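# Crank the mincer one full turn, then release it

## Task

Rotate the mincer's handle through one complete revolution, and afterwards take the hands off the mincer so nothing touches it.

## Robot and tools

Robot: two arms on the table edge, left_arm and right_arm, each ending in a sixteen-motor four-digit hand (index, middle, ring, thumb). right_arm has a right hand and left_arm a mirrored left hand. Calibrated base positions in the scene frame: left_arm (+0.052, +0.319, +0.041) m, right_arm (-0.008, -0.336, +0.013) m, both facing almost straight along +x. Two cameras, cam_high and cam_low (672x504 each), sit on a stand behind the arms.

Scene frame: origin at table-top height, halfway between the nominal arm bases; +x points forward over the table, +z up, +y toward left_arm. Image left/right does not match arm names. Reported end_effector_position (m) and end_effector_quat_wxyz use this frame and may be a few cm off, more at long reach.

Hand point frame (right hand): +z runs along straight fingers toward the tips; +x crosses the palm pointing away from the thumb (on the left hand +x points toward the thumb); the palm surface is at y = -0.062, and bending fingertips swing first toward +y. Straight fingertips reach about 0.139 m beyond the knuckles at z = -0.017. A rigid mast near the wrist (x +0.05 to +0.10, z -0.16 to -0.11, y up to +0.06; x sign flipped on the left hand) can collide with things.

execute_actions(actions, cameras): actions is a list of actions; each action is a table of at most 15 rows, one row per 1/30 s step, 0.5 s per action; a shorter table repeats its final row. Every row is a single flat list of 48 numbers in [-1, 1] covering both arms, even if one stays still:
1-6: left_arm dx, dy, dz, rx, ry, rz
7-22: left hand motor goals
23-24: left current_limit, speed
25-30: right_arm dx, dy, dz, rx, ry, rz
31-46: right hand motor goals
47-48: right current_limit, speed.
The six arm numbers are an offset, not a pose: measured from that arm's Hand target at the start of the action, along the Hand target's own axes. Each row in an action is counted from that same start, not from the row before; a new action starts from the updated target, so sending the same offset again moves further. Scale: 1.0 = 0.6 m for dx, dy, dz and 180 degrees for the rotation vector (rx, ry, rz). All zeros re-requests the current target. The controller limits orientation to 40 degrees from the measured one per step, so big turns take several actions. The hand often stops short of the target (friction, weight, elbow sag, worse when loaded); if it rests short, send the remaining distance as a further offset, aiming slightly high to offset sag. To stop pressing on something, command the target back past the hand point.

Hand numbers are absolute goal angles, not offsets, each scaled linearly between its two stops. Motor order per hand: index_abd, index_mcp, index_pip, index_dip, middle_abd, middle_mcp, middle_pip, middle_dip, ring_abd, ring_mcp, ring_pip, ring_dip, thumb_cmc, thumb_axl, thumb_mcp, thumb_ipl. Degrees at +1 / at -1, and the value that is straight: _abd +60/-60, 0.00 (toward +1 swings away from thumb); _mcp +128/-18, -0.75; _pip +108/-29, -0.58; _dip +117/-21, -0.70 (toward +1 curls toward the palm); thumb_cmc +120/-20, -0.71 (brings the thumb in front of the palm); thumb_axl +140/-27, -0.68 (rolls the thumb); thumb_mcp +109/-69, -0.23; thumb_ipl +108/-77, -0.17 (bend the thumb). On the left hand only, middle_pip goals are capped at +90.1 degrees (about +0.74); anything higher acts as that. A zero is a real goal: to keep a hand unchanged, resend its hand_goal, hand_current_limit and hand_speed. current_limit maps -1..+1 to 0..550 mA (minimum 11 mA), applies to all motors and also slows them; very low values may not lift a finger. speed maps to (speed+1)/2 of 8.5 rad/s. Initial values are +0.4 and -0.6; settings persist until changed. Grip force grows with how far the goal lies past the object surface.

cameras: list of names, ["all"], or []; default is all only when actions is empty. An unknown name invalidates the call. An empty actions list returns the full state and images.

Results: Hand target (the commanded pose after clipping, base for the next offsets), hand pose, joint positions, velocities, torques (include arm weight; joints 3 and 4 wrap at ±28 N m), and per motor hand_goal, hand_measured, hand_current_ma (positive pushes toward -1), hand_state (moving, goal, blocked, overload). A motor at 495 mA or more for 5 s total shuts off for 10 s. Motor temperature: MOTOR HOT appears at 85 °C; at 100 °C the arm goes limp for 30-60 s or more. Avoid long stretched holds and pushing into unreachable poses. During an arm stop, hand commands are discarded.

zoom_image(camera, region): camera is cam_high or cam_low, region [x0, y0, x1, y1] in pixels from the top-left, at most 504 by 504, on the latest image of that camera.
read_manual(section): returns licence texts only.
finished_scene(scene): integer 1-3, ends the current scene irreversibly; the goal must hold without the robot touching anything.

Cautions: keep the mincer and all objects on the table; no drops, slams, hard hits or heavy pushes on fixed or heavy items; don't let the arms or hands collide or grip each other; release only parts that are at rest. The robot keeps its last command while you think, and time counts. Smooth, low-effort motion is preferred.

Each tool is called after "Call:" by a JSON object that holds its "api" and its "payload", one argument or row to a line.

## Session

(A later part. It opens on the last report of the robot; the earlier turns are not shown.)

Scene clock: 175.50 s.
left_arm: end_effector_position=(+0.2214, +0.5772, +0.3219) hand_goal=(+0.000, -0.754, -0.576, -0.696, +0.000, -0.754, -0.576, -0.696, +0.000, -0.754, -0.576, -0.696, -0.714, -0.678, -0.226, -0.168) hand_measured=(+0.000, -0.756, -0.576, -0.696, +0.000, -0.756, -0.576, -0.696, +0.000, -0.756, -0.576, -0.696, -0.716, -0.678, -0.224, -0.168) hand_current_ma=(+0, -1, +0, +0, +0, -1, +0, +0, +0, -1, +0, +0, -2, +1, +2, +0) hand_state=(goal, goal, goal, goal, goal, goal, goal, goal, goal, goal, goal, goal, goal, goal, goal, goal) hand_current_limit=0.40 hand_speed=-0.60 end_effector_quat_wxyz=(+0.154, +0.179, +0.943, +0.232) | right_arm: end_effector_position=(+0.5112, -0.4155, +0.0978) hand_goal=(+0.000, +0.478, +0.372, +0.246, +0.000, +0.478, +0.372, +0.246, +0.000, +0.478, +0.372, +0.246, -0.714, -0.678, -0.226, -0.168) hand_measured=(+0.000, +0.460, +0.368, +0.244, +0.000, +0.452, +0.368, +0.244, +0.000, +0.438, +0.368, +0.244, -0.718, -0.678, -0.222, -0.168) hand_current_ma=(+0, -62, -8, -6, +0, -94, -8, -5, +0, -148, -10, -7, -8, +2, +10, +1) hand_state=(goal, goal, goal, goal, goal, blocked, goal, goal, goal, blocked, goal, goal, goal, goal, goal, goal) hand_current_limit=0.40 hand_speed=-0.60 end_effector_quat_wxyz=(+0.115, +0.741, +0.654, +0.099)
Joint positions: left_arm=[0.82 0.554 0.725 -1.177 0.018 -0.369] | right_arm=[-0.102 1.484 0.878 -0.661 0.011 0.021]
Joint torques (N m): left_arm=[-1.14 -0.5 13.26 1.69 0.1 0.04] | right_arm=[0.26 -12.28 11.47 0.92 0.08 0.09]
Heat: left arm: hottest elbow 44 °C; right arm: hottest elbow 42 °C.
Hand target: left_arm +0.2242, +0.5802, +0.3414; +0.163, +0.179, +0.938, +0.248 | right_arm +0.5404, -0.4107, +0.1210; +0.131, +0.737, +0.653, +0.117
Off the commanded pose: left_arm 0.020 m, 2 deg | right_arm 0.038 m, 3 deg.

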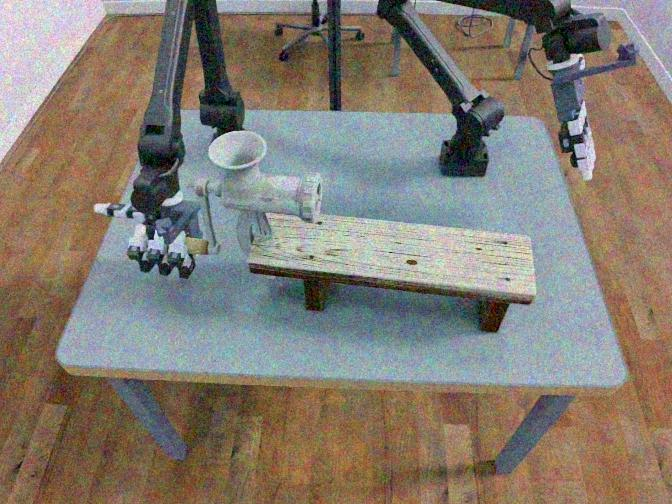

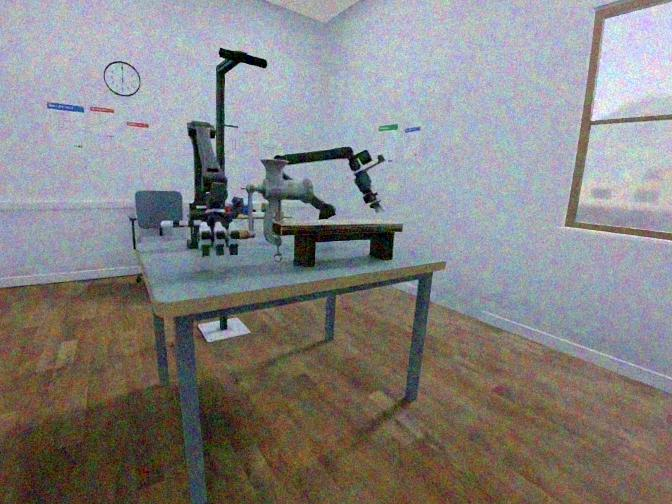

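Call:
{"api": "execute_actions", "payload": {
  "actions": [
    [[0,0,0,0,0,0,0,-0.754,-0.576,-0.696,0,-0.754,-0.576,-0.696,0,-0.754,-0.576,-0.696,-0.714,-0.678,-0.226,-0.168,0.4,-0.6,0.0067,0.0507,0.0167,0,0,0,0,0.479,0.372,0.246,0,0.479,0.372,0.246,0,0.479,0.372,0.246,-0.714,-0.678,-0.226,-0.168,0.4,-0.6]],
    [[0,0,0,0,0,0,0,-0.754,-0.576,-0.696,0,-0.754,-0.576,-0.696,0,-0.754,-0.576,-0.696,-0.714,-0.678,-0.226,-0.168,0.4,-0.6,0.0067,0.0547,0.0057,0,0,0,0,0.479,0.372,0.246,0,0.479,0.372,0.246,0,0.479,0.372,0.246,-0.714,-0.678,-0.226,-0.168,0.4,-0.6]],
    [[0,0,0,0,0,0,0,-0.754,-0.576,-0.696,0,-0.754,-0.576,-0.696,0,-0.754,-0.576,-0.696,-0.714,-0.678,-0.226,-0.168,0.4,-0.6,0.0067,0.0506,-0.0171,0,0,0,0,0.479,0.372,0.246,0,0.479,0.372,0.246,0,0.479,0.372,0.246,-0.714,-0.678,-0.226,-0.168,0.4,-0.6]]
  ],
  "cameras": ["all"]
}}

Call:
{"api": "zoom_image", "payload": {
  "camera": "cam_high",
  "region": [110, 120, 300, 280]
}}

Call:
{"api": "zoom_image", "payload": {
  "camera": "cam_low",
  "region": [160, 150, 320, 290]
}}

Scene clock: 189.00 s.
left_arm: end_effector_position=(+0.2214, +0.5772, +0.3219) hand_goal=(+0.000, -0.754, -0.576, -0.696, +0.000, -0.754, -0.576, -0.696, +0.000, -0.754, -0.576, -0.696, -0.714, -0.678, -0.226, -0.168) hand_measured=(+0.000, -0.756, -0.576, -0.696, +0.000, -0.756, -0.576, -0.696, +0.000, -0.756, -0.576, -0.696, -0.716, -0.678, -0.224, -0.168) hand_current_ma=(+0, -1, +0, +0, +0, -1, +0, +0, +0, -1, +0, +0, -2, +1, +2, +0) hand_state=(goal, goal, goal, goal, goal, goal, goal, goal, goal, goal, goal, goal, goal, goal, goal, goal) hand_current_limit=0.40 hand_speed=-0.60 end_effector_quat_wxyz=(+0.154, +0.179, +0.943, +0.232) | right_arm: end_effector_position=(+0.5917, -0.4242, +0.1328) hand_goal=(+0.000, +0.478, +0.372, +0.246, +0.000, +0.478, +0.372, +0.246, +0.000, +0.478, +0.372, +0.246, -0.714, -0.678, -0.226, -0.168) hand_measured=(+0.000, +0.460, +0.370, +0.244, +0.000, +0.464, +0.366, +0.244, +0.000, +0.464, +0.364, +0.242, -0.718, -0.678, -0.222, -0.168) hand_current_ma=(+0, -61, -6, -6, -1, -41, -14, -6, +1, -45, -20, -9, -8, +2, +10, +1) hand_state=(goal, goal, goal, goal, goal, goal, goal, goal, goal, goal, goal, goal, goal, goal, goal, goal) hand_current_limit=0.40 hand_speed=-0.60 end_effector_quat_wxyz=(+0.116, +0.744, +0.651, +0.095)
Joint positions: left_arm=[0.82 0.554 0.725 -1.177 0.018 -0.369] | right_arm=[-0.099 1.63 1.159 -0.8 0.019 0.032]
Joint torques (N m): left_arm=[-1.61 -1.49 13.19 1.63 0.07 0.01] | right_arm=[1.79 -13.63 13.11 1.57 -0.02 0.14]
Motor temperatures (°C): left_arm=[27 30 45 29 26 28] | right_arm=[30 32 44 26 28 30]
Heat: left arm: hottest elbow 45 °C; right arm: hottest elbow 44 °C.
Hand target: left_arm +0.2242, +0.5802, +0.3414; +0.163, +0.179, +0.938, +0.248 | right_arm +0.6301, -0.4092, +0.1505; +0.131, +0.737, +0.653, +0.117
Off the commanded pose: left_arm 0.020 m, 2 deg | right_arm 0.045 m, 3 deg.

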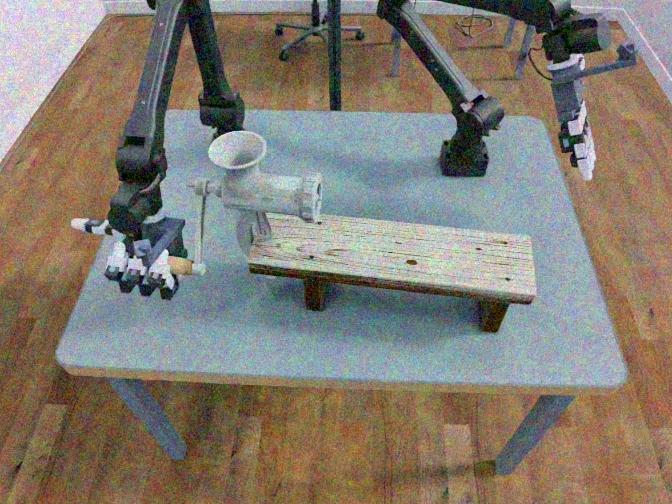

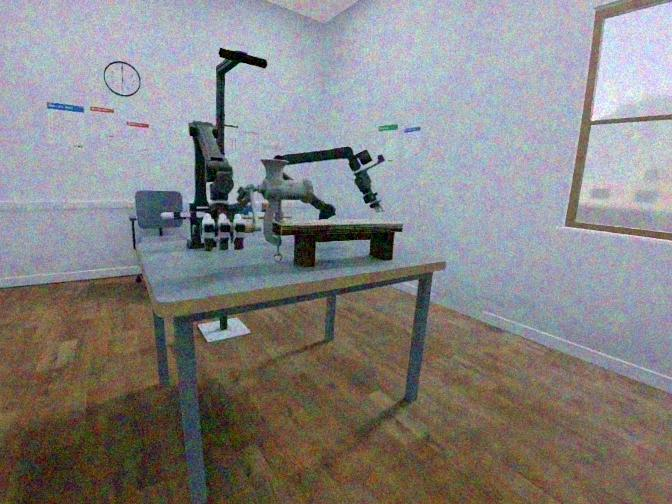

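Scaled by 2.653 from the camera's 672x504 image, which has a finer 960x720 frame.

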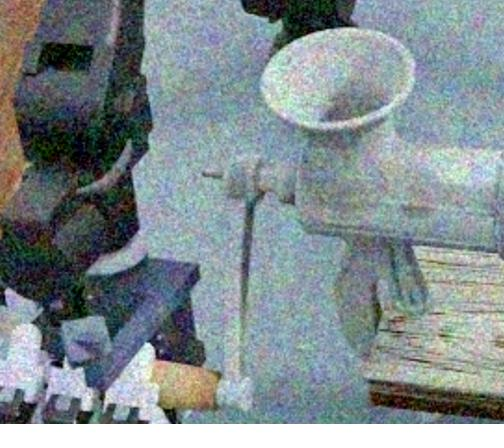

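Scaled by 3.150 from the camera's 672x504 image, which has a finer 960x720 frame.

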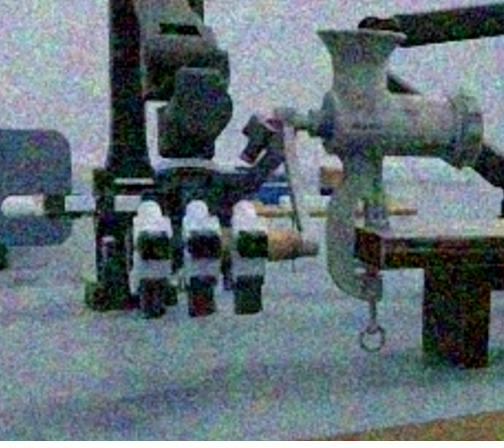

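Call:
{"api": "execute_actions", "payload": {
  "actions": [
    [[0,0,0,0,0,0,0,-0.754,-0.576,-0.696,0,-0.754,-0.576,-0.696,0,-0.754,-0.576,-0.696,-0.714,-0.678,-0.226,-0.168,0.4,-0.6,0,0.0373,-0.0219,0,0,0,0,0.479,0.372,0.246,0,0.479,0.372,0.246,0,0.479,0.372,0.246,-0.714,-0.678,-0.226,-0.168,0.4,-0.6]],
    [[0,0,0,0,0,0,0,-0.754,-0.576,-0.696,0,-0.754,-0.576,-0.696,0,-0.754,-0.576,-0.696,-0.714,-0.678,-0.226,-0.168,0.4,-0.6,0,0.0401,-0.0298,0,0,0,0,0.479,0.372,0.246,0,0.479,0.372,0.246,0,0.479,0.372,0.246,-0.714,-0.678,-0.226,-0.168,0.4,-0.6]],
    [[0,0,0,0,0,0,0,-0.754,-0.576,-0.696,0,-0.754,-0.576,-0.696,0,-0.754,-0.576,-0.696,-0.714,-0.678,-0.226,-0.168,0.4,-0.6,0,0.0369,-0.038,0,0,0,0,0.479,0.372,0.246,0,0.479,0.372,0.246,0,0.479,0.372,0.246,-0.714,-0.678,-0.226,-0.168,0.4,-0.6]]
  ],
  "cameras": ["all"]
}}

Call:
{"api": "zoom_image", "payload": {
  "camera": "cam_high",
  "region": [90, 140, 280, 300]
}}

Call:
{"api": "zoom_image", "payload": {
  "camera": "cam_low",
  "region": [160, 150, 320, 290]
}}

Scene clock: 202.57 s.
left_arm: end_effector_position=(+0.2214, +0.5772, +0.3219) hand_goal=(+0.000, -0.754, -0.576, -0.696, +0.000, -0.754, -0.576, -0.696, +0.000, -0.754, -0.576, -0.696, -0.714, -0.678, -0.226, -0.168) hand_measured=(+0.000, -0.756, -0.576, -0.696, +0.000, -0.756, -0.576, -0.696, +0.000, -0.756, -0.576, -0.696, -0.716, -0.678, -0.224, -0.168) hand_current_ma=(+0, -1, +0, +0, +0, -1, +0, +0, +0, -1, +0, +0, -2, +1, +2, +0) hand_state=(goal, goal, goal, goal, goal, goal, goal, goal, goal, goal, goal, goal, goal, goal, goal, goal) hand_current_limit=0.40 hand_speed=-0.60 end_effector_quat_wxyz=(+0.154, +0.179, +0.943, +0.232) | right_arm: end_effector_position=(+0.6306, -0.4280, +0.1841) hand_goal=(+0.000, +0.478, +0.372, +0.246, +0.000, +0.478, +0.372, +0.246, +0.000, +0.478, +0.372, +0.246, -0.714, -0.678, -0.226, -0.168) hand_measured=(+0.000, +0.460, +0.370, +0.244, -0.002, +0.464, +0.366, +0.244, +0.000, +0.464, +0.368, +0.244, -0.718, -0.678, -0.222, -0.168) hand_current_ma=(+0, -61, -6, -6, -2, -41, -14, -6, +1, -46, -11, -7, -8, +2, +10, +1) hand_state=(goal, goal, goal, goal, goal, goal, goal, goal, goal, goal, goal, goal, goal, goal, goal, goal) hand_current_limit=0.40 hand_speed=-0.60 end_effector_quat_wxyz=(+0.099, +0.746, +0.653, +0.080)
Joint positions: left_arm=[0.82 0.554 0.725 -1.177 0.018 -0.369] | right_arm=[-0.099 1.692 1.404 -1.028 0.019 0.032]
Joint torques (N m): left_arm=[-1.55 -1.08 13.22 1.73 0.11 0.06] | right_arm=[1.26 -17.03 15.09 1.66 -0.1 0.1]
Heat: left arm: hottest elbow 45 °C; right arm: hottest elbow 45 °C.
Hand target: left_arm +0.2242, +0.5802, +0.3414; +0.163, +0.179, +0.938, +0.248 | right_arm +0.6754, -0.4148, +0.2248; +0.131, +0.737, +0.653, +0.117
Off the commanded pose: left_arm 0.020 m, 2 deg | right_arm 0.062 m, 6 deg.

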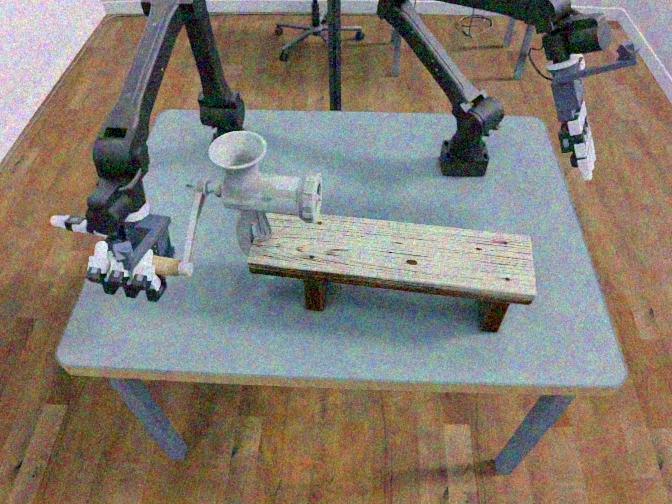

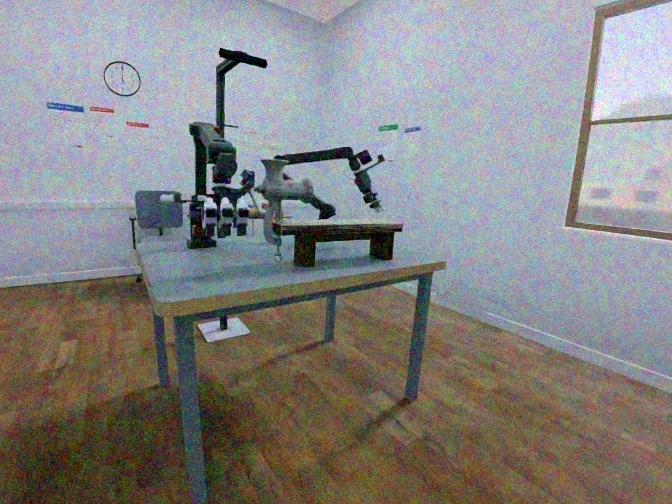

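Scaled by 2.653 from the camera's 672x504 image, which has a finer 960x720 frame.

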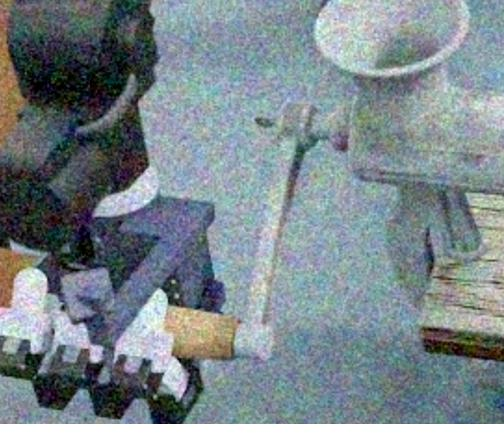

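Scaled by 3.150 from the camera's 672x504 image, which has a finer 960x720 frame.

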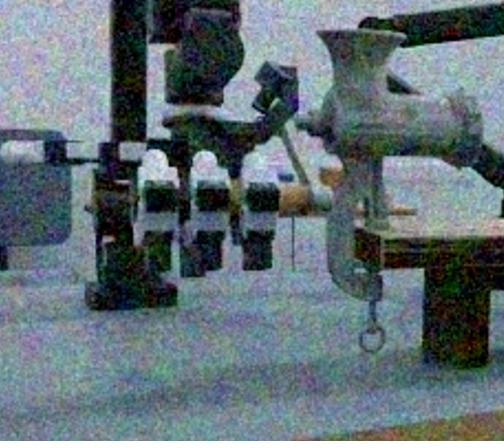

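Call:
{"api": "execute_actions", "payload": {
  "actions": [
    [[0,0,0,0,0,0,0,-0.754,-0.576,-0.696,0,-0.754,-0.576,-0.696,0,-0.754,-0.576,-0.696,-0.714,-0.678,-0.226,-0.168,0.4,-0.6,0,0.004,-0.05,0,0,0,0,0.479,0.372,0.246,0,0.479,0.372,0.246,0,0.479,0.372,0.246,-0.714,-0.678,-0.226,-0.168,0.4,-0.6]],
    [[0,0,0,0,0,0,0,-0.754,-0.576,-0.696,0,-0.754,-0.576,-0.696,0,-0.754,-0.576,-0.696,-0.714,-0.678,-0.226,-0.168,0.4,-0.6,0,0.004,-0.05,0,0,0,0,0.479,0.372,0.246,0,0.479,0.372,0.246,0,0.479,0.372,0.246,-0.714,-0.678,-0.226,-0.168,0.4,-0.6]],
    [[0,0,0,0,0,0,0,-0.754,-0.576,-0.696,0,-0.754,-0.576,-0.696,0,-0.754,-0.576,-0.696,-0.714,-0.678,-0.226,-0.168,0.4,-0.6,0,0.004,-0.05,0,0,0,0,0.479,0.372,0.246,0,0.479,0.372,0.246,0,0.479,0.372,0.246,-0.714,-0.678,-0.226,-0.168,0.4,-0.6]]
  ],
  "cameras": ["all"]
}}

Call:
{"api": "zoom_image", "payload": {
  "camera": "cam_high",
  "region": [90, 140, 280, 300]
}}

Call:
{"api": "zoom_image", "payload": {
  "camera": "cam_low",
  "region": [160, 150, 320, 290]
}}

Scene clock: 212.47 s.
left_arm: end_effector_position=(+0.2214, +0.5772, +0.3219) hand_goal=(+0.000, -0.754, -0.576, -0.696, +0.000, -0.754, -0.576, -0.696, +0.000, -0.754, -0.576, -0.696, -0.714, -0.678, -0.226, -0.168) hand_measured=(+0.000, -0.756, -0.576, -0.696, +0.000, -0.756, -0.576, -0.696, +0.000, -0.756, -0.576, -0.696, -0.716, -0.678, -0.224, -0.168) hand_current_ma=(+0, -1, +0, +0, +0, -1, +0, +0, +0, -1, +0, +0, -2, +1, +2, +0) hand_state=(goal, goal, goal, goal, goal, goal, goal, goal, goal, goal, goal, goal, goal, goal, goal, goal) hand_current_limit=0.40 hand_speed=-0.60 end_effector_quat_wxyz=(+0.154, +0.179, +0.943, +0.232) | right_arm: end_effector_position=(+0.6391, -0.4297, +0.2309) hand_goal=(+0.000, +0.478, +0.372, +0.246, +0.000, +0.478, +0.372, +0.246, +0.000, +0.478, +0.372, +0.246, -0.714, -0.678, -0.226, -0.168) hand_measured=(+0.000, +0.460, +0.370, +0.244, -0.012, +0.416, +0.358, +0.244, +0.006, +0.416, +0.364, +0.244, -0.718, -0.678, -0.222, -0.168) hand_current_ma=(+0, -61, -6, -6, -28, -249, -42, -5, +12, -252, -20, -7, -8, +2, +10, +1) hand_state=(goal, goal, goal, goal, goal, blocked, goal, goal, goal, blocked, goal, goal, goal, goal, goal, goal) hand_current_limit=0.40 hand_speed=-0.60 end_effector_quat_wxyz=(+0.093, +0.752, +0.649, +0.075)
Joint positions: left_arm=[0.82 0.554 0.725 -1.177 0.018 -0.369] | right_arm=[-0.098 1.696 1.541 -1.177 0.02 0.048]
Joint torques (N m): left_arm=[-1.67 -1.44 13.31 1.8 0.1 0.01] | right_arm=[1.14 -25.58 13.57 -0.24 -0.1 -0.04]
Heat: left arm: hottest elbow 45 °C; right arm: hottest elbow 48 °C.
Hand target: left_arm +0.2242, +0.5802, +0.3414; +0.163, +0.179, +0.938, +0.248 | right_arm +0.6512, -0.4121, +0.3118; +0.132, +0.737, +0.653, +0.117
Off the commanded pose: left_arm 0.020 m, 2 deg | right_arm 0.084 m, 7 deg.

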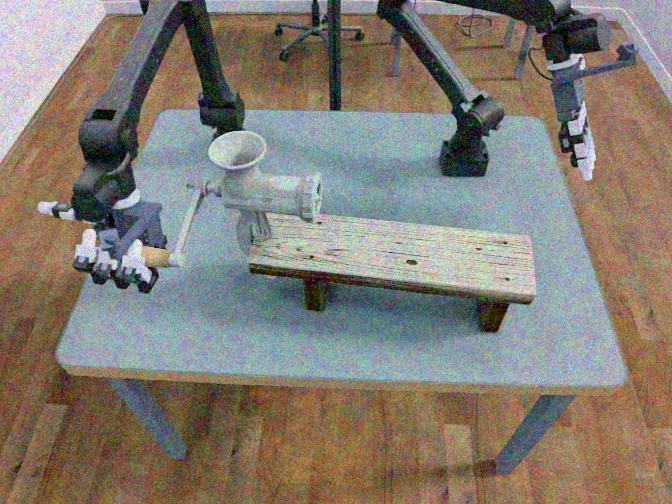

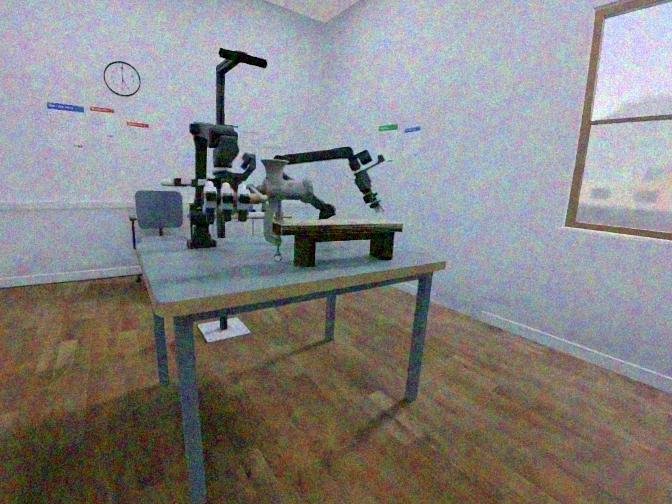

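Scaled by 2.653 from the camera's 672x504 image, which has a finer 960x720 frame.

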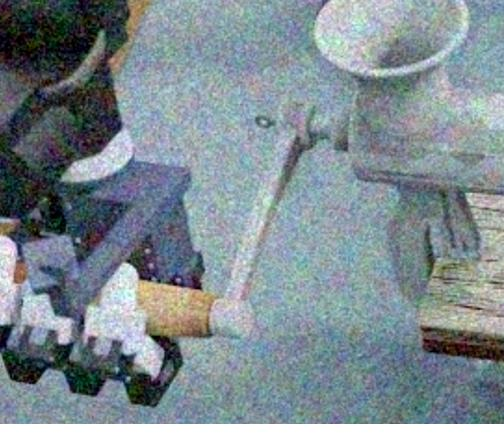

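Scaled by 3.150 from the camera's 672x504 image, which has a finer 960x720 frame.

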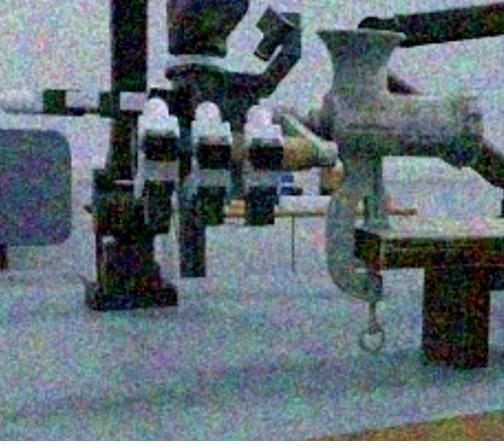

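Call:
{"api": "execute_actions", "payload": {
  "actions": [
    [[0,0,0,0,0,0,0,-0.754,-0.576,-0.696,0,-0.754,-0.576,-0.696,0,-0.754,-0.576,-0.696,-0.714,-0.678,-0.226,-0.168,0.4,-0.6,0,0.0194,-0.0533,0,0,0,0,0.479,0.372,0.246,0,0.479,0.372,0.246,0,0.479,0.372,0.246,-0.714,-0.678,-0.226,-0.168,0.4,-0.6]],
    [[0,0,0,0,0,0,0,-0.754,-0.576,-0.696,0,-0.754,-0.576,-0.696,0,-0.754,-0.576,-0.696,-0.714,-0.678,-0.226,-0.168,0.4,-0.6,0,-0.0083,-0.0385,0,0,0,0,0.479,0.372,0.246,0,0.479,0.372,0.246,0,0.479,0.372,0.246,-0.714,-0.678,-0.226,-0.168,0.4,-0.6]],
    [[0,0,0,0,0,0,0,-0.754,-0.576,-0.696,0,-0.754,-0.576,-0.696,0,-0.754,-0.576,-0.696,-0.714,-0.678,-0.226,-0.168,0.4,-0.6,0,-0.0083,-0.0385,0,0,0,0,0.479,0.372,0.246,0,0.479,0.372,0.246,0,0.479,0.372,0.246,-0.714,-0.678,-0.226,-0.168,0.4,-0.6]],
    [[0,0,0,0,0,0,0,-0.754,-0.576,-0.696,0,-0.754,-0.576,-0.696,0,-0.754,-0.576,-0.696,-0.714,-0.678,-0.226,-0.168,0.4,-0.6,0,-0.0187,-0.0352,0,0,0,0,0.479,0.372,0.246,0,0.479,0.372,0.246,0,0.479,0.372,0.246,-0.714,-0.678,-0.226,-0.168,0.4,-0.6]]
  ],
  "cameras": ["all"]
}}

Call:
{"api": "zoom_image", "payload": {
  "camera": "cam_high",
  "region": [80, 110, 280, 270]
}}

Call:
{"api": "zoom_image", "payload": {
  "camera": "cam_low",
  "region": [160, 130, 320, 270]
}}

Scene clock: 225.13 s.
left_arm: end_effector_position=(+0.2214, +0.5772, +0.3219) hand_goal=(+0.000, -0.754, -0.576, -0.696, +0.000, -0.754, -0.576, -0.696, +0.000, -0.754, -0.576, -0.696, -0.714, -0.678, -0.226, -0.168) hand_measured=(+0.000, -0.756, -0.576, -0.696, +0.000, -0.756, -0.576, -0.696, +0.000, -0.756, -0.576, -0.696, -0.716, -0.678, -0.224, -0.168) hand_current_ma=(+0, -1, +0, +0, +0, -1, +0, +0, +0, -1, +0, +0, -2, +1, +2, +0) hand_state=(goal, goal, goal, goal, goal, goal, goal, goal, goal, goal, goal, goal, goal, goal, goal, goal) hand_current_limit=0.40 hand_speed=-0.60 end_effector_quat_wxyz=(+0.154, +0.179, +0.943, +0.232) | right_arm: end_effector_position=(+0.6111, -0.4264, +0.3537) hand_goal=(+0.000, +0.478, +0.372, +0.246, +0.000, +0.478, +0.372, +0.246, +0.000, +0.478, +0.372, +0.246, -0.714, -0.678, -0.226, -0.168) hand_measured=(+0.000, +0.460, +0.370, +0.244, -0.014, +0.416, +0.354, +0.244, +0.006, +0.416, +0.360, +0.244, -0.718, -0.678, -0.222, -0.168) hand_current_ma=(+0, -60, -6, -6, -37, -253, -57, -5, +15, -252, -34, -7, -7, +2, +10, +1) hand_state=(goal, goal, goal, goal, goal, blocked, goal, goal, goal, blocked, goal, goal, goal, goal, goal, goal) hand_current_limit=0.40 hand_speed=-0.60 end_effector_quat_wxyz=(+0.113, +0.751, +0.644, +0.094)
Joint positions: left_arm=[0.82 0.554 0.725 -1.177 0.018 -0.369] | right_arm=[-0.096 1.583 1.701 -1.395 0.02 0.055]
Joint torques (N m): left_arm=[-1.14 -0.79 13.39 1.68 0.07 0.01] | right_arm=[1.32 -21.13 12.22 -0.28 -0.02 -0.09]
Heat: left arm: hottest elbow 45 °C; right arm: hottest elbow 48 °C.
Hand target: left_arm +0.2242, +0.5802, +0.3414; +0.163, +0.179, +0.938, +0.248 | right_arm +0.6082, -0.4069, +0.4015; +0.131, +0.737, +0.653, +0.117
Off the commanded pose: left_arm 0.020 m, 2 deg | right_arm 0.052 m, 4 deg.

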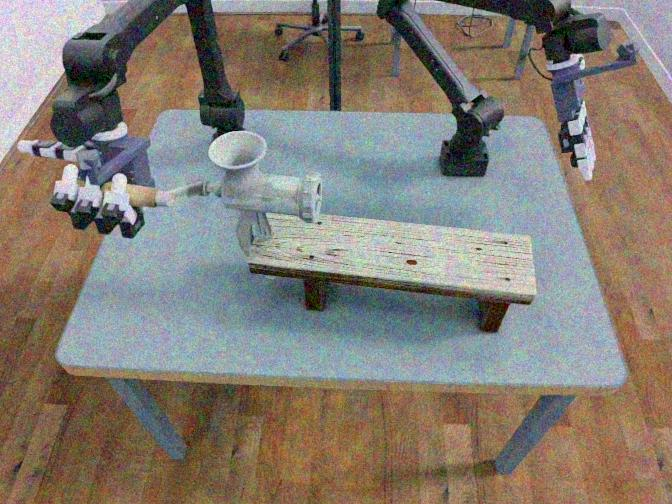

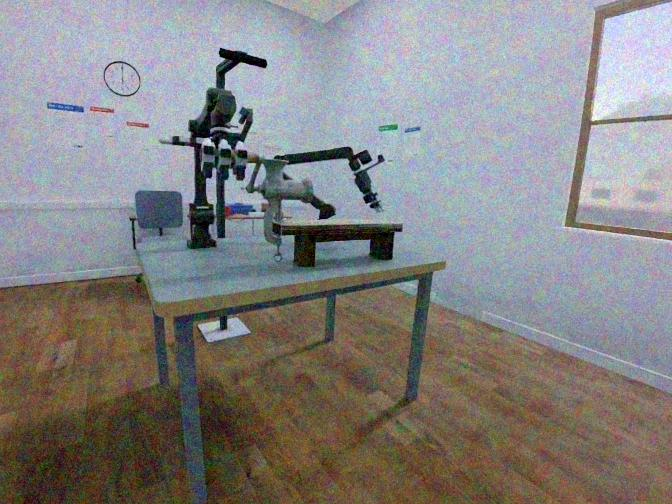

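Scaled by 2.520 from the camera's 672x504 image, which has a finer 960x720 frame.

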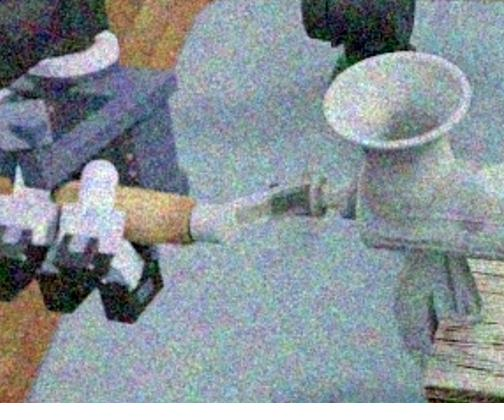

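Scaled by 3.150 from the camera's 672x504 image, which has a finer 960x720 frame.

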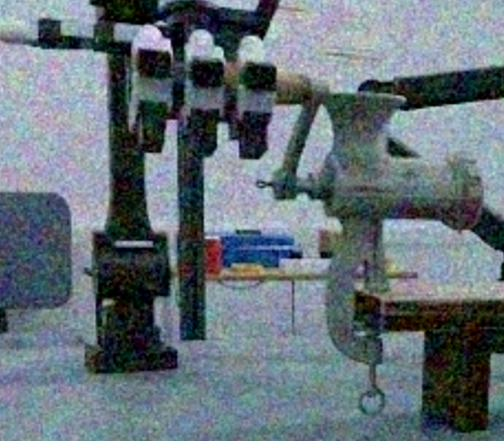

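Call:
{"api": "execute_actions", "payload": {
  "actions": [
    [[0,0,0,0,0,0,0,-0.754,-0.576,-0.696,0,-0.754,-0.576,-0.696,0,-0.754,-0.576,-0.696,-0.714,-0.678,-0.226,-0.168,0.4,-0.6,0,-0.0187,-0.0352,0,0,0,0,0.479,0.372,0.246,0,0.479,0.372,0.246,0,0.479,0.372,0.246,-0.714,-0.678,-0.226,-0.168,0.4,-0.6]],
    [[0,0,0,0,0,0,0,-0.754,-0.576,-0.696,0,-0.754,-0.576,-0.696,0,-0.754,-0.576,-0.696,-0.714,-0.678,-0.226,-0.168,0.4,-0.6,0,-0.0262,-0.0298,0,0,0,0,0.479,0.372,0.246,0,0.479,0.372,0.246,0,0.479,0.372,0.246,-0.714,-0.678,-0.226,-0.168,0.4,-0.6]],
    [[0,0,0,0,0,0,0,-0.754,-0.576,-0.696,0,-0.754,-0.576,-0.696,0,-0.754,-0.576,-0.696,-0.714,-0.678,-0.226,-0.168,0.4,-0.6,0,-0.0308,-0.0243,0,0,0,0,0.479,0.372,0.246,0,0.479,0.372,0.246,0,0.479,0.372,0.246,-0.714,-0.678,-0.226,-0.168,0.4,-0.6]],
    [[0,0,0,0,0,0,0,-0.754,-0.576,-0.696,0,-0.754,-0.576,-0.696,0,-0.754,-0.576,-0.696,-0.714,-0.678,-0.226,-0.168,0.4,-0.6,0,-0.0308,-0.0243,0,0,0,0,0.479,0.372,0.246,0,0.479,0.372,0.246,0,0.479,0.372,0.246,-0.714,-0.678,-0.226,-0.168,0.4,-0.6]]
  ],
  "cameras": ["all"]
}}

Call:
{"api": "zoom_image", "payload": {
  "camera": "cam_high",
  "region": [80, 70, 280, 230]
}}

Call:
{"api": "zoom_image", "payload": {
  "camera": "cam_low",
  "region": [160, 110, 320, 250]
}}

Scene clock: 235.83 s.
left_arm: end_effector_position=(+0.2214, +0.5772, +0.3219) hand_goal=(+0.000, -0.754, -0.576, -0.696, +0.000, -0.754, -0.576, -0.696, +0.000, -0.754, -0.576, -0.696, -0.714, -0.678, -0.226, -0.168) hand_measured=(+0.000, -0.756, -0.576, -0.696, +0.000, -0.756, -0.576, -0.696, +0.000, -0.756, -0.576, -0.696, -0.716, -0.678, -0.224, -0.168) hand_current_ma=(+0, -1, +0, +0, +0, -1, +0, +0, +0, -1, +0, +0, -2, +1, +2, +0) hand_state=(goal, goal, goal, goal, goal, goal, goal, goal, goal, goal, goal, goal, goal, goal, goal, goal) hand_current_limit=0.40 hand_speed=-0.60 end_effector_quat_wxyz=(+0.154, +0.179, +0.943, +0.232) | right_arm: end_effector_position=(+0.5366, -0.4175, +0.4111) hand_goal=(+0.000, +0.478, +0.372, +0.246, +0.000, +0.478, +0.372, +0.246, +0.000, +0.478, +0.372, +0.246, -0.714, -0.678, -0.226, -0.168) hand_measured=(+0.000, +0.460, +0.370, +0.244, -0.010, +0.418, +0.362, +0.244, +0.004, +0.420, +0.368, +0.244, -0.718, -0.678, -0.222, -0.168) hand_current_ma=(+0, -60, -6, -6, -22, -246, -26, -5, +6, -238, -10, -7, -7, +2, +10, +1) hand_state=(goal, goal, goal, goal, goal, blocked, goal, goal, goal, blocked, goal, goal, goal, goal, goal, goal) hand_current_limit=0.40 hand_speed=-0.60 end_effector_quat_wxyz=(+0.116, +0.750, +0.644, +0.094)
Joint positions: left_arm=[0.82 0.554 0.725 -1.177 0.018 -0.369] | right_arm=[-0.09 1.409 1.659 -1.523 0.027 0.059]
Joint torques (N m): left_arm=[-1.73 -1.32 13.35 1.63 0.1 0.01] | right_arm=[1.85 -18.61 9.14 0.61 -0.15 -0.03]
Heat: left arm: hottest elbow 45 °C; right arm: hottest elbow 48 °C.
Hand target: left_arm +0.2242, +0.5802, +0.3414; +0.163, +0.179, +0.938, +0.248 | right_arm +0.5252, -0.3969, +0.4432; +0.131, +0.737, +0.653, +0.117
Off the commanded pose: left_arm 0.020 m, 2 deg | right_arm 0.040 m, 4 deg.

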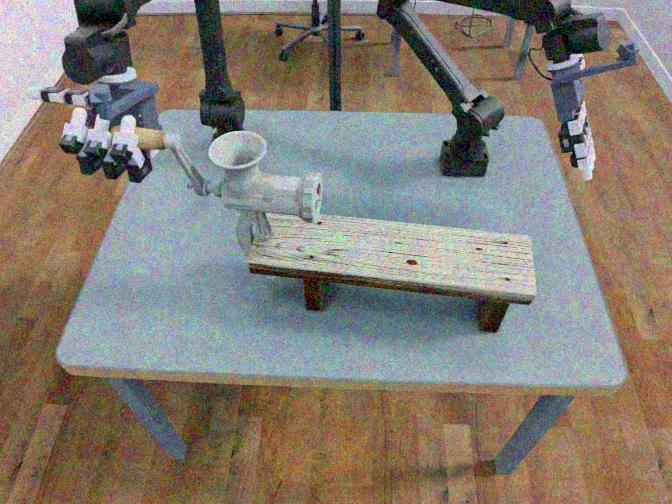

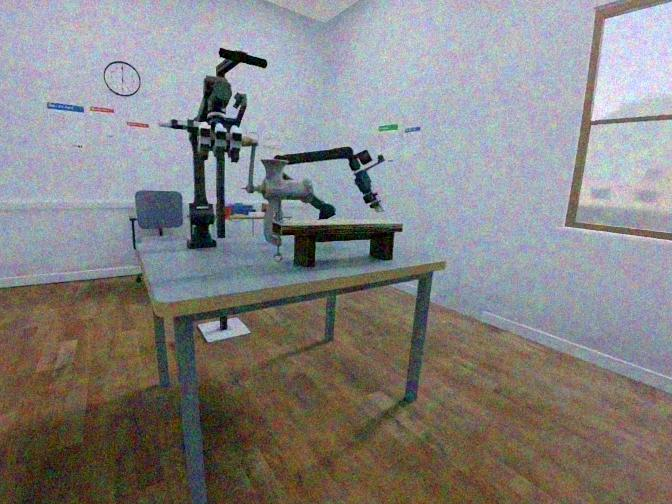

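Scaled by 2.520 from the camera's 672x504 image, which has a finer 960x720 frame.

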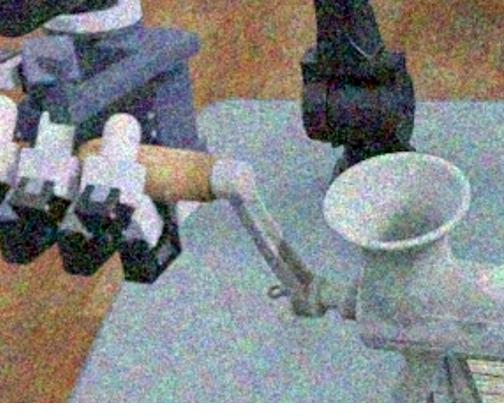

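Scaled by 3.150 from the camera's 672x504 image, which has a finer 960x720 frame.

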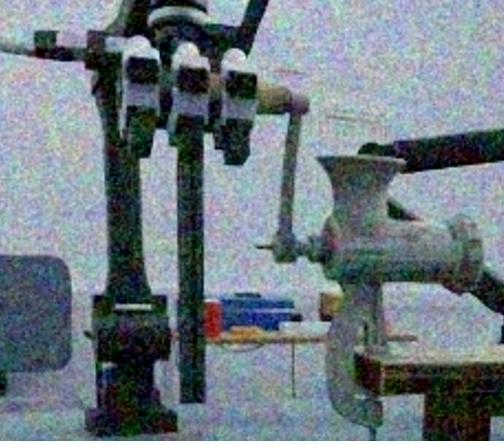

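Call:
{"api": "execute_actions", "payload": {
  "actions": [
    [[0,0,0,0,0,0,0,-0.754,-0.576,-0.696,0,-0.754,-0.576,-0.696,0,-0.754,-0.576,-0.696,-0.714,-0.678,-0.226,-0.168,0.4,-0.6,0,-0.0308,-0.0243,0,0,0,0,0.479,0.372,0.246,0,0.479,0.372,0.246,0,0.479,0.372,0.246,-0.714,-0.678,-0.226,-0.168,0.4,-0.6]],
    [[0,0,0,0,0,0,0,-0.754,-0.576,-0.696,0,-0.754,-0.576,-0.696,0,-0.754,-0.576,-0.696,-0.714,-0.678,-0.226,-0.168,0.4,-0.6,0,-0.0377,-0.0032,0,0,0,0,0.479,0.372,0.246,0,0.479,0.372,0.246,0,0.479,0.372,0.246,-0.714,-0.678,-0.226,-0.168,0.4,-0.6]],
    [[0,0,0,0,0,0,0,-0.754,-0.576,-0.696,0,-0.754,-0.576,-0.696,0,-0.754,-0.576,-0.696,-0.714,-0.678,-0.226,-0.168,0.4,-0.6,-0.0045,-0.0377,-0.0032,0,0,0,0,0.479,0.372,0.246,0,0.479,0.372,0.246,0,0.479,0.372,0.246,-0.714,-0.678,-0.226,-0.168,0.4,-0.6]],
    [[0,0,0,0,0,0,0,-0.754,-0.576,-0.696,0,-0.754,-0.576,-0.696,0,-0.754,-0.576,-0.696,-0.714,-0.678,-0.226,-0.168,0.4,-0.6,-0.0045,-0.0377,-0.0032,0,0,0,0,0.479,0.372,0.246,0,0.479,0.372,0.246,0,0.479,0.372,0.246,-0.714,-0.678,-0.226,-0.168,0.4,-0.6]],
    [[0,0,0,0,0,0,0,-0.754,-0.576,-0.696,0,-0.754,-0.576,-0.696,0,-0.754,-0.576,-0.696,-0.714,-0.678,-0.226,-0.168,0.4,-0.6,-0.0045,-0.0377,-0.0032,0,0,0,0,0.479,0.372,0.246,0,0.479,0.372,0.246,0,0.479,0.372,0.246,-0.714,-0.678,-0.226,-0.168,0.4,-0.6]]
  ],
  "cameras": ["all"]
}}

Call:
{"api": "zoom_image", "payload": {
  "camera": "cam_high",
  "region": [80, 50, 280, 210]
}}

Call:
{"api": "zoom_image", "payload": {
  "camera": "cam_low",
  "region": [160, 110, 320, 250]
}}

Scene clock: 248.80 s.
left_arm: end_effector_position=(+0.2214, +0.5772, +0.3219) hand_goal=(+0.000, -0.754, -0.576, -0.696, +0.000, -0.754, -0.576, -0.696, +0.000, -0.754, -0.576, -0.696, -0.714, -0.678, -0.226, -0.168) hand_measured=(+0.000, -0.756, -0.576, -0.696, +0.000, -0.756, -0.576, -0.696, +0.000, -0.756, -0.576, -0.696, -0.716, -0.678, -0.224, -0.168) hand_current_ma=(+0, -1, +0, +0, +0, -1, +0, +0, +0, -1, +0, +0, -2, +1, +2, +0) hand_state=(goal, goal, goal, goal, goal, goal, goal, goal, goal, goal, goal, goal, goal, goal, goal, goal) hand_current_limit=0.40 hand_speed=-0.60 end_effector_quat_wxyz=(+0.154, +0.179, +0.943, +0.232) | right_arm: end_effector_position=(+0.4264, -0.4054, +0.4073) hand_goal=(+0.000, +0.478, +0.372, +0.246, +0.000, +0.478, +0.372, +0.246, +0.000, +0.478, +0.372, +0.246, -0.714, -0.678, -0.226, -0.168) hand_measured=(+0.000, +0.460, +0.370, +0.244, -0.010, +0.422, +0.360, +0.244, +0.002, +0.426, +0.368, +0.244, -0.718, -0.678, -0.222, -0.168) hand_current_ma=(+0, -60, -6, -6, -22, -224, -34, -5, +5, -202, -11, -7, -7, +2, +10, +1) hand_state=(goal, goal, goal, goal, goal, blocked, goal, goal, goal, blocked, goal, goal, goal, goal, goal, goal) hand_current_limit=0.40 hand_speed=-0.60 end_effector_quat_wxyz=(+0.120, +0.751, +0.642, +0.100)
Joint positions: left_arm=[0.82 0.554 0.725 -1.177 0.018 -0.369] | right_arm=[-0.083 1.115 1.389 -1.532 0.027 0.071]
Joint torques (N m): left_arm=[-1.44 -1.08 13.22 1.58 0.06 0.04] | right_arm=[0.91 -12.28 8.47 0.68 -0.13 -0.17]
Heat: left arm: hottest elbow 45 °C; right arm: hottest elbow 46 °C.
Hand target: left_arm +0.2242, +0.5802, +0.3414; +0.163, +0.179, +0.938, +0.248 | right_arm +0.4151, -0.3919, +0.4265; +0.132, +0.737, +0.653, +0.117
Off the commanded pose: left_arm 0.020 m, 2 deg | right_arm 0.026 m, 3 deg.

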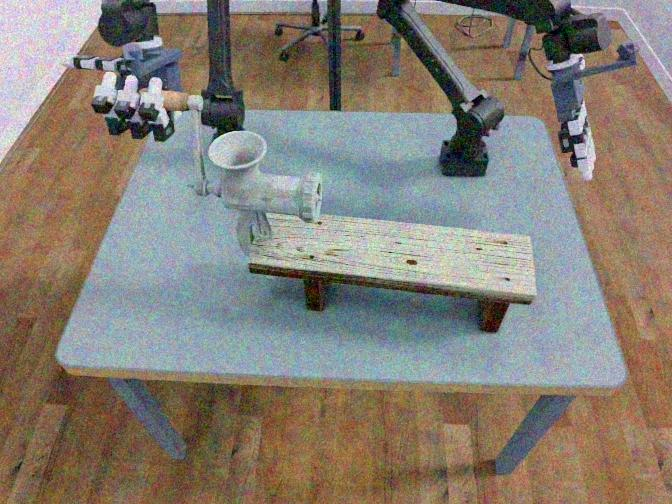

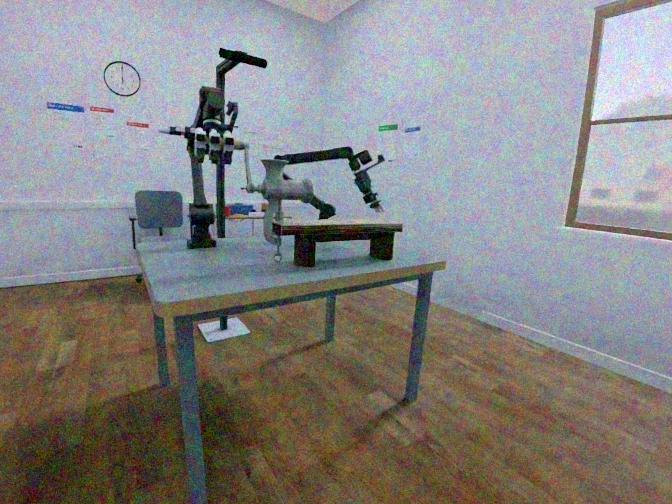

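Scaled by 2.520 from the camera's 672x504 image, which has a finer 960x720 frame.

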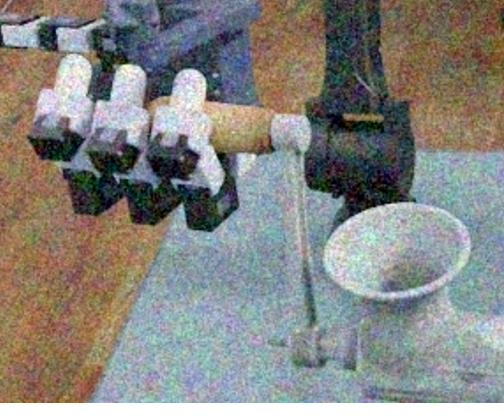

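Scaled by 3.150 from the camera's 672x504 image, which has a finer 960x720 frame.

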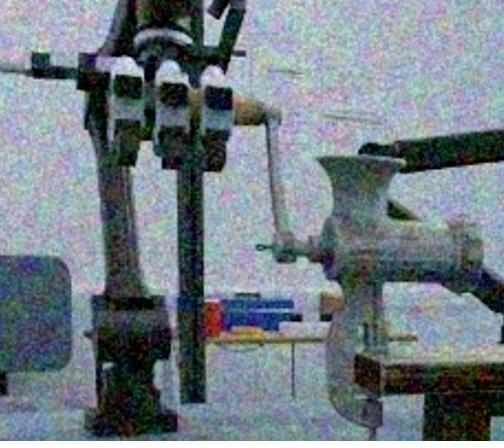

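Call:
{"api": "execute_actions", "payload": {
  "actions": [
    [[0,0,0,0,0,0,0,-0.754,-0.576,-0.696,0,-0.754,-0.576,-0.696,0,-0.754,-0.576,-0.696,-0.714,-0.678,-0.226,-0.168,0.4,-0.6,0,-0.0375,0.0033,0,0,0,0,0.479,0.372,0.246,0,0.479,0.372,0.246,0,0.479,0.372,0.246,-0.714,-0.678,-0.226,-0.168,0.4,-0.6]],
    [[0,0,0,0,0,0,0,-0.754,-0.576,-0.696,0,-0.754,-0.576,-0.696,0,-0.754,-0.576,-0.696,-0.714,-0.678,-0.226,-0.168,0.4,-0.6,0,-0.0375,0.0033,0,0,0,0,0.479,0.372,0.246,0,0.479,0.372,0.246,0,0.479,0.372,0.246,-0.714,-0.678,-0.226,-0.168,0.4,-0.6]],
    [[0,0,0,0,0,0,0,-0.754,-0.576,-0.696,0,-0.754,-0.576,-0.696,0,-0.754,-0.576,-0.696,-0.714,-0.678,-0.226,-0.168,0.4,-0.6,0,-0.035,0.0121,0,0,0,0,0.479,0.372,0.246,0,0.479,0.372,0.246,0,0.479,0.372,0.246,-0.714,-0.678,-0.226,-0.168,0.4,-0.6]],
    [[0,0,0,0,0,0,0,-0.754,-0.576,-0.696,0,-0.754,-0.576,-0.696,0,-0.754,-0.576,-0.696,-0.714,-0.678,-0.226,-0.168,0.4,-0.6,0,-0.035,0.0121,0,0,0,0,0.479,0.372,0.246,0,0.479,0.372,0.246,0,0.479,0.372,0.246,-0.714,-0.678,-0.226,-0.168,0.4,-0.6]]
  ],
  "cameras": ["all"]
}}

Call:
{"api": "zoom_image", "payload": {
  "camera": "cam_high",
  "region": [80, 50, 280, 210]
}}

Call:
{"api": "zoom_image", "payload": {
  "camera": "cam_low",
  "region": [160, 110, 320, 250]
}}

Scene clock: 258.37 s.
left_arm: end_effector_position=(+0.2214, +0.5772, +0.3219) hand_goal=(+0.000, -0.754, -0.576, -0.696, +0.000, -0.754, -0.576, -0.696, +0.000, -0.754, -0.576, -0.696, -0.714, -0.678, -0.226, -0.168) hand_measured=(+0.000, -0.756, -0.576, -0.696, +0.000, -0.756, -0.576, -0.696, +0.000, -0.756, -0.576, -0.696, -0.716, -0.678, -0.224, -0.168) hand_current_ma=(+0, -1, +0, +0, +0, -1, +0, +0, +0, -1, +0, +0, -2, +1, +2, +0) hand_state=(goal, goal, goal, goal, goal, goal, goal, goal, goal, goal, goal, goal, goal, goal, goal, goal) hand_current_limit=0.40 hand_speed=-0.60 end_effector_quat_wxyz=(+0.154, +0.179, +0.943, +0.232) | right_arm: end_effector_position=(+0.3562, -0.3973, +0.3547) hand_goal=(+0.000, +0.478, +0.372, +0.246, +0.000, +0.478, +0.372, +0.246, +0.000, +0.478, +0.372, +0.246, -0.714, -0.678, -0.226, -0.168) hand_measured=(+0.000, +0.460, +0.370, +0.244, -0.014, +0.418, +0.354, +0.244, +0.006, +0.422, +0.362, +0.244, -0.718, -0.678, -0.222, -0.168) hand_current_ma=(+0, -59, -6, -6, -35, -246, -57, -5, +14, -221, -28, -7, -7, +2, +10, +1) hand_state=(goal, goal, goal, goal, goal, blocked, goal, goal, goal, blocked, goal, goal, goal, goal, goal, goal) hand_current_limit=0.40 hand_speed=-0.60 end_effector_quat_wxyz=(+0.115, +0.753, +0.641, +0.094)
Joint positions: left_arm=[0.82 0.554 0.725 -1.177 0.018 -0.369] | right_arm=[-0.069 0.912 1.129 -1.491 0.034 0.087]
Joint torques (N m): left_arm=[-1.73 -0.73 13.2 1.61 0.12 -0.01] | right_arm=[1.26 -10.75 8.76 0.32 -0.17 -0.14]
Heat: left arm: hottest elbow 45 °C; right arm: hottest elbow 45 °C.
Hand target: left_arm +0.2242, +0.5802, +0.3414; +0.163, +0.179, +0.938, +0.248 | right_arm +0.3404, -0.3828, +0.3789; +0.131, +0.737, +0.653, +0.117
Off the commanded pose: left_arm 0.020 m, 2 deg | right_arm 0.032 m, 4 deg.

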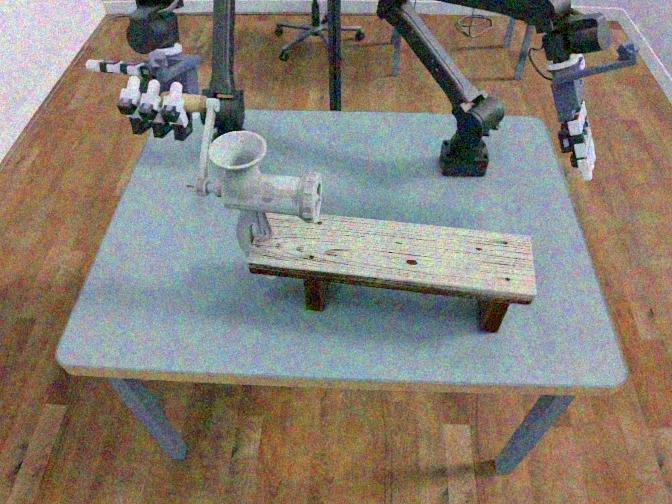

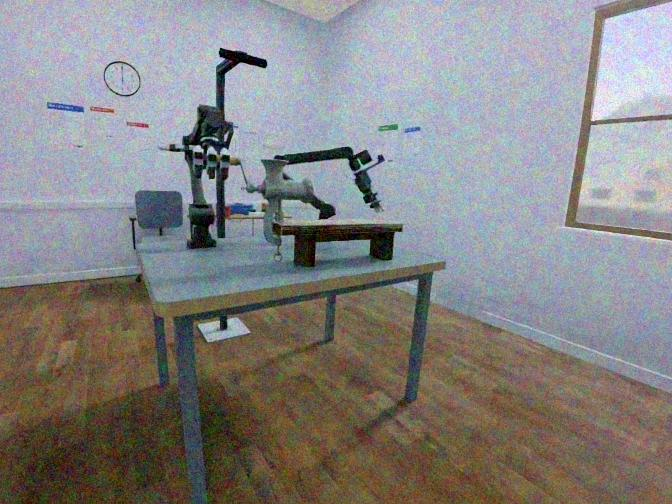

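Scaled by 2.520 from the camera's 672x504 image, which has a finer 960x720 frame.

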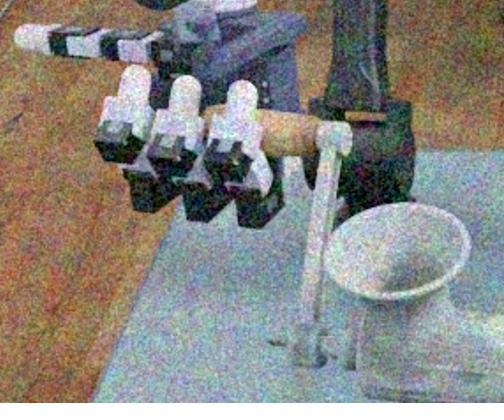

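Scaled by 3.150 from the camera's 672x504 image, which has a finer 960x720 frame.

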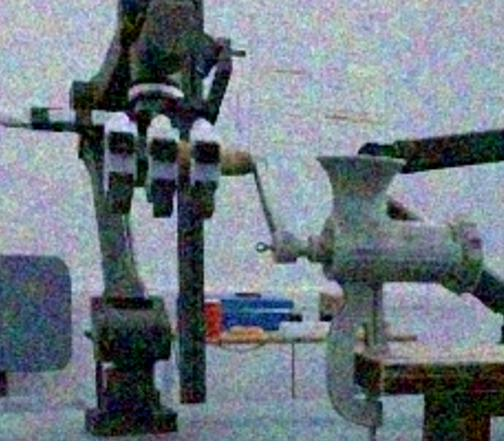

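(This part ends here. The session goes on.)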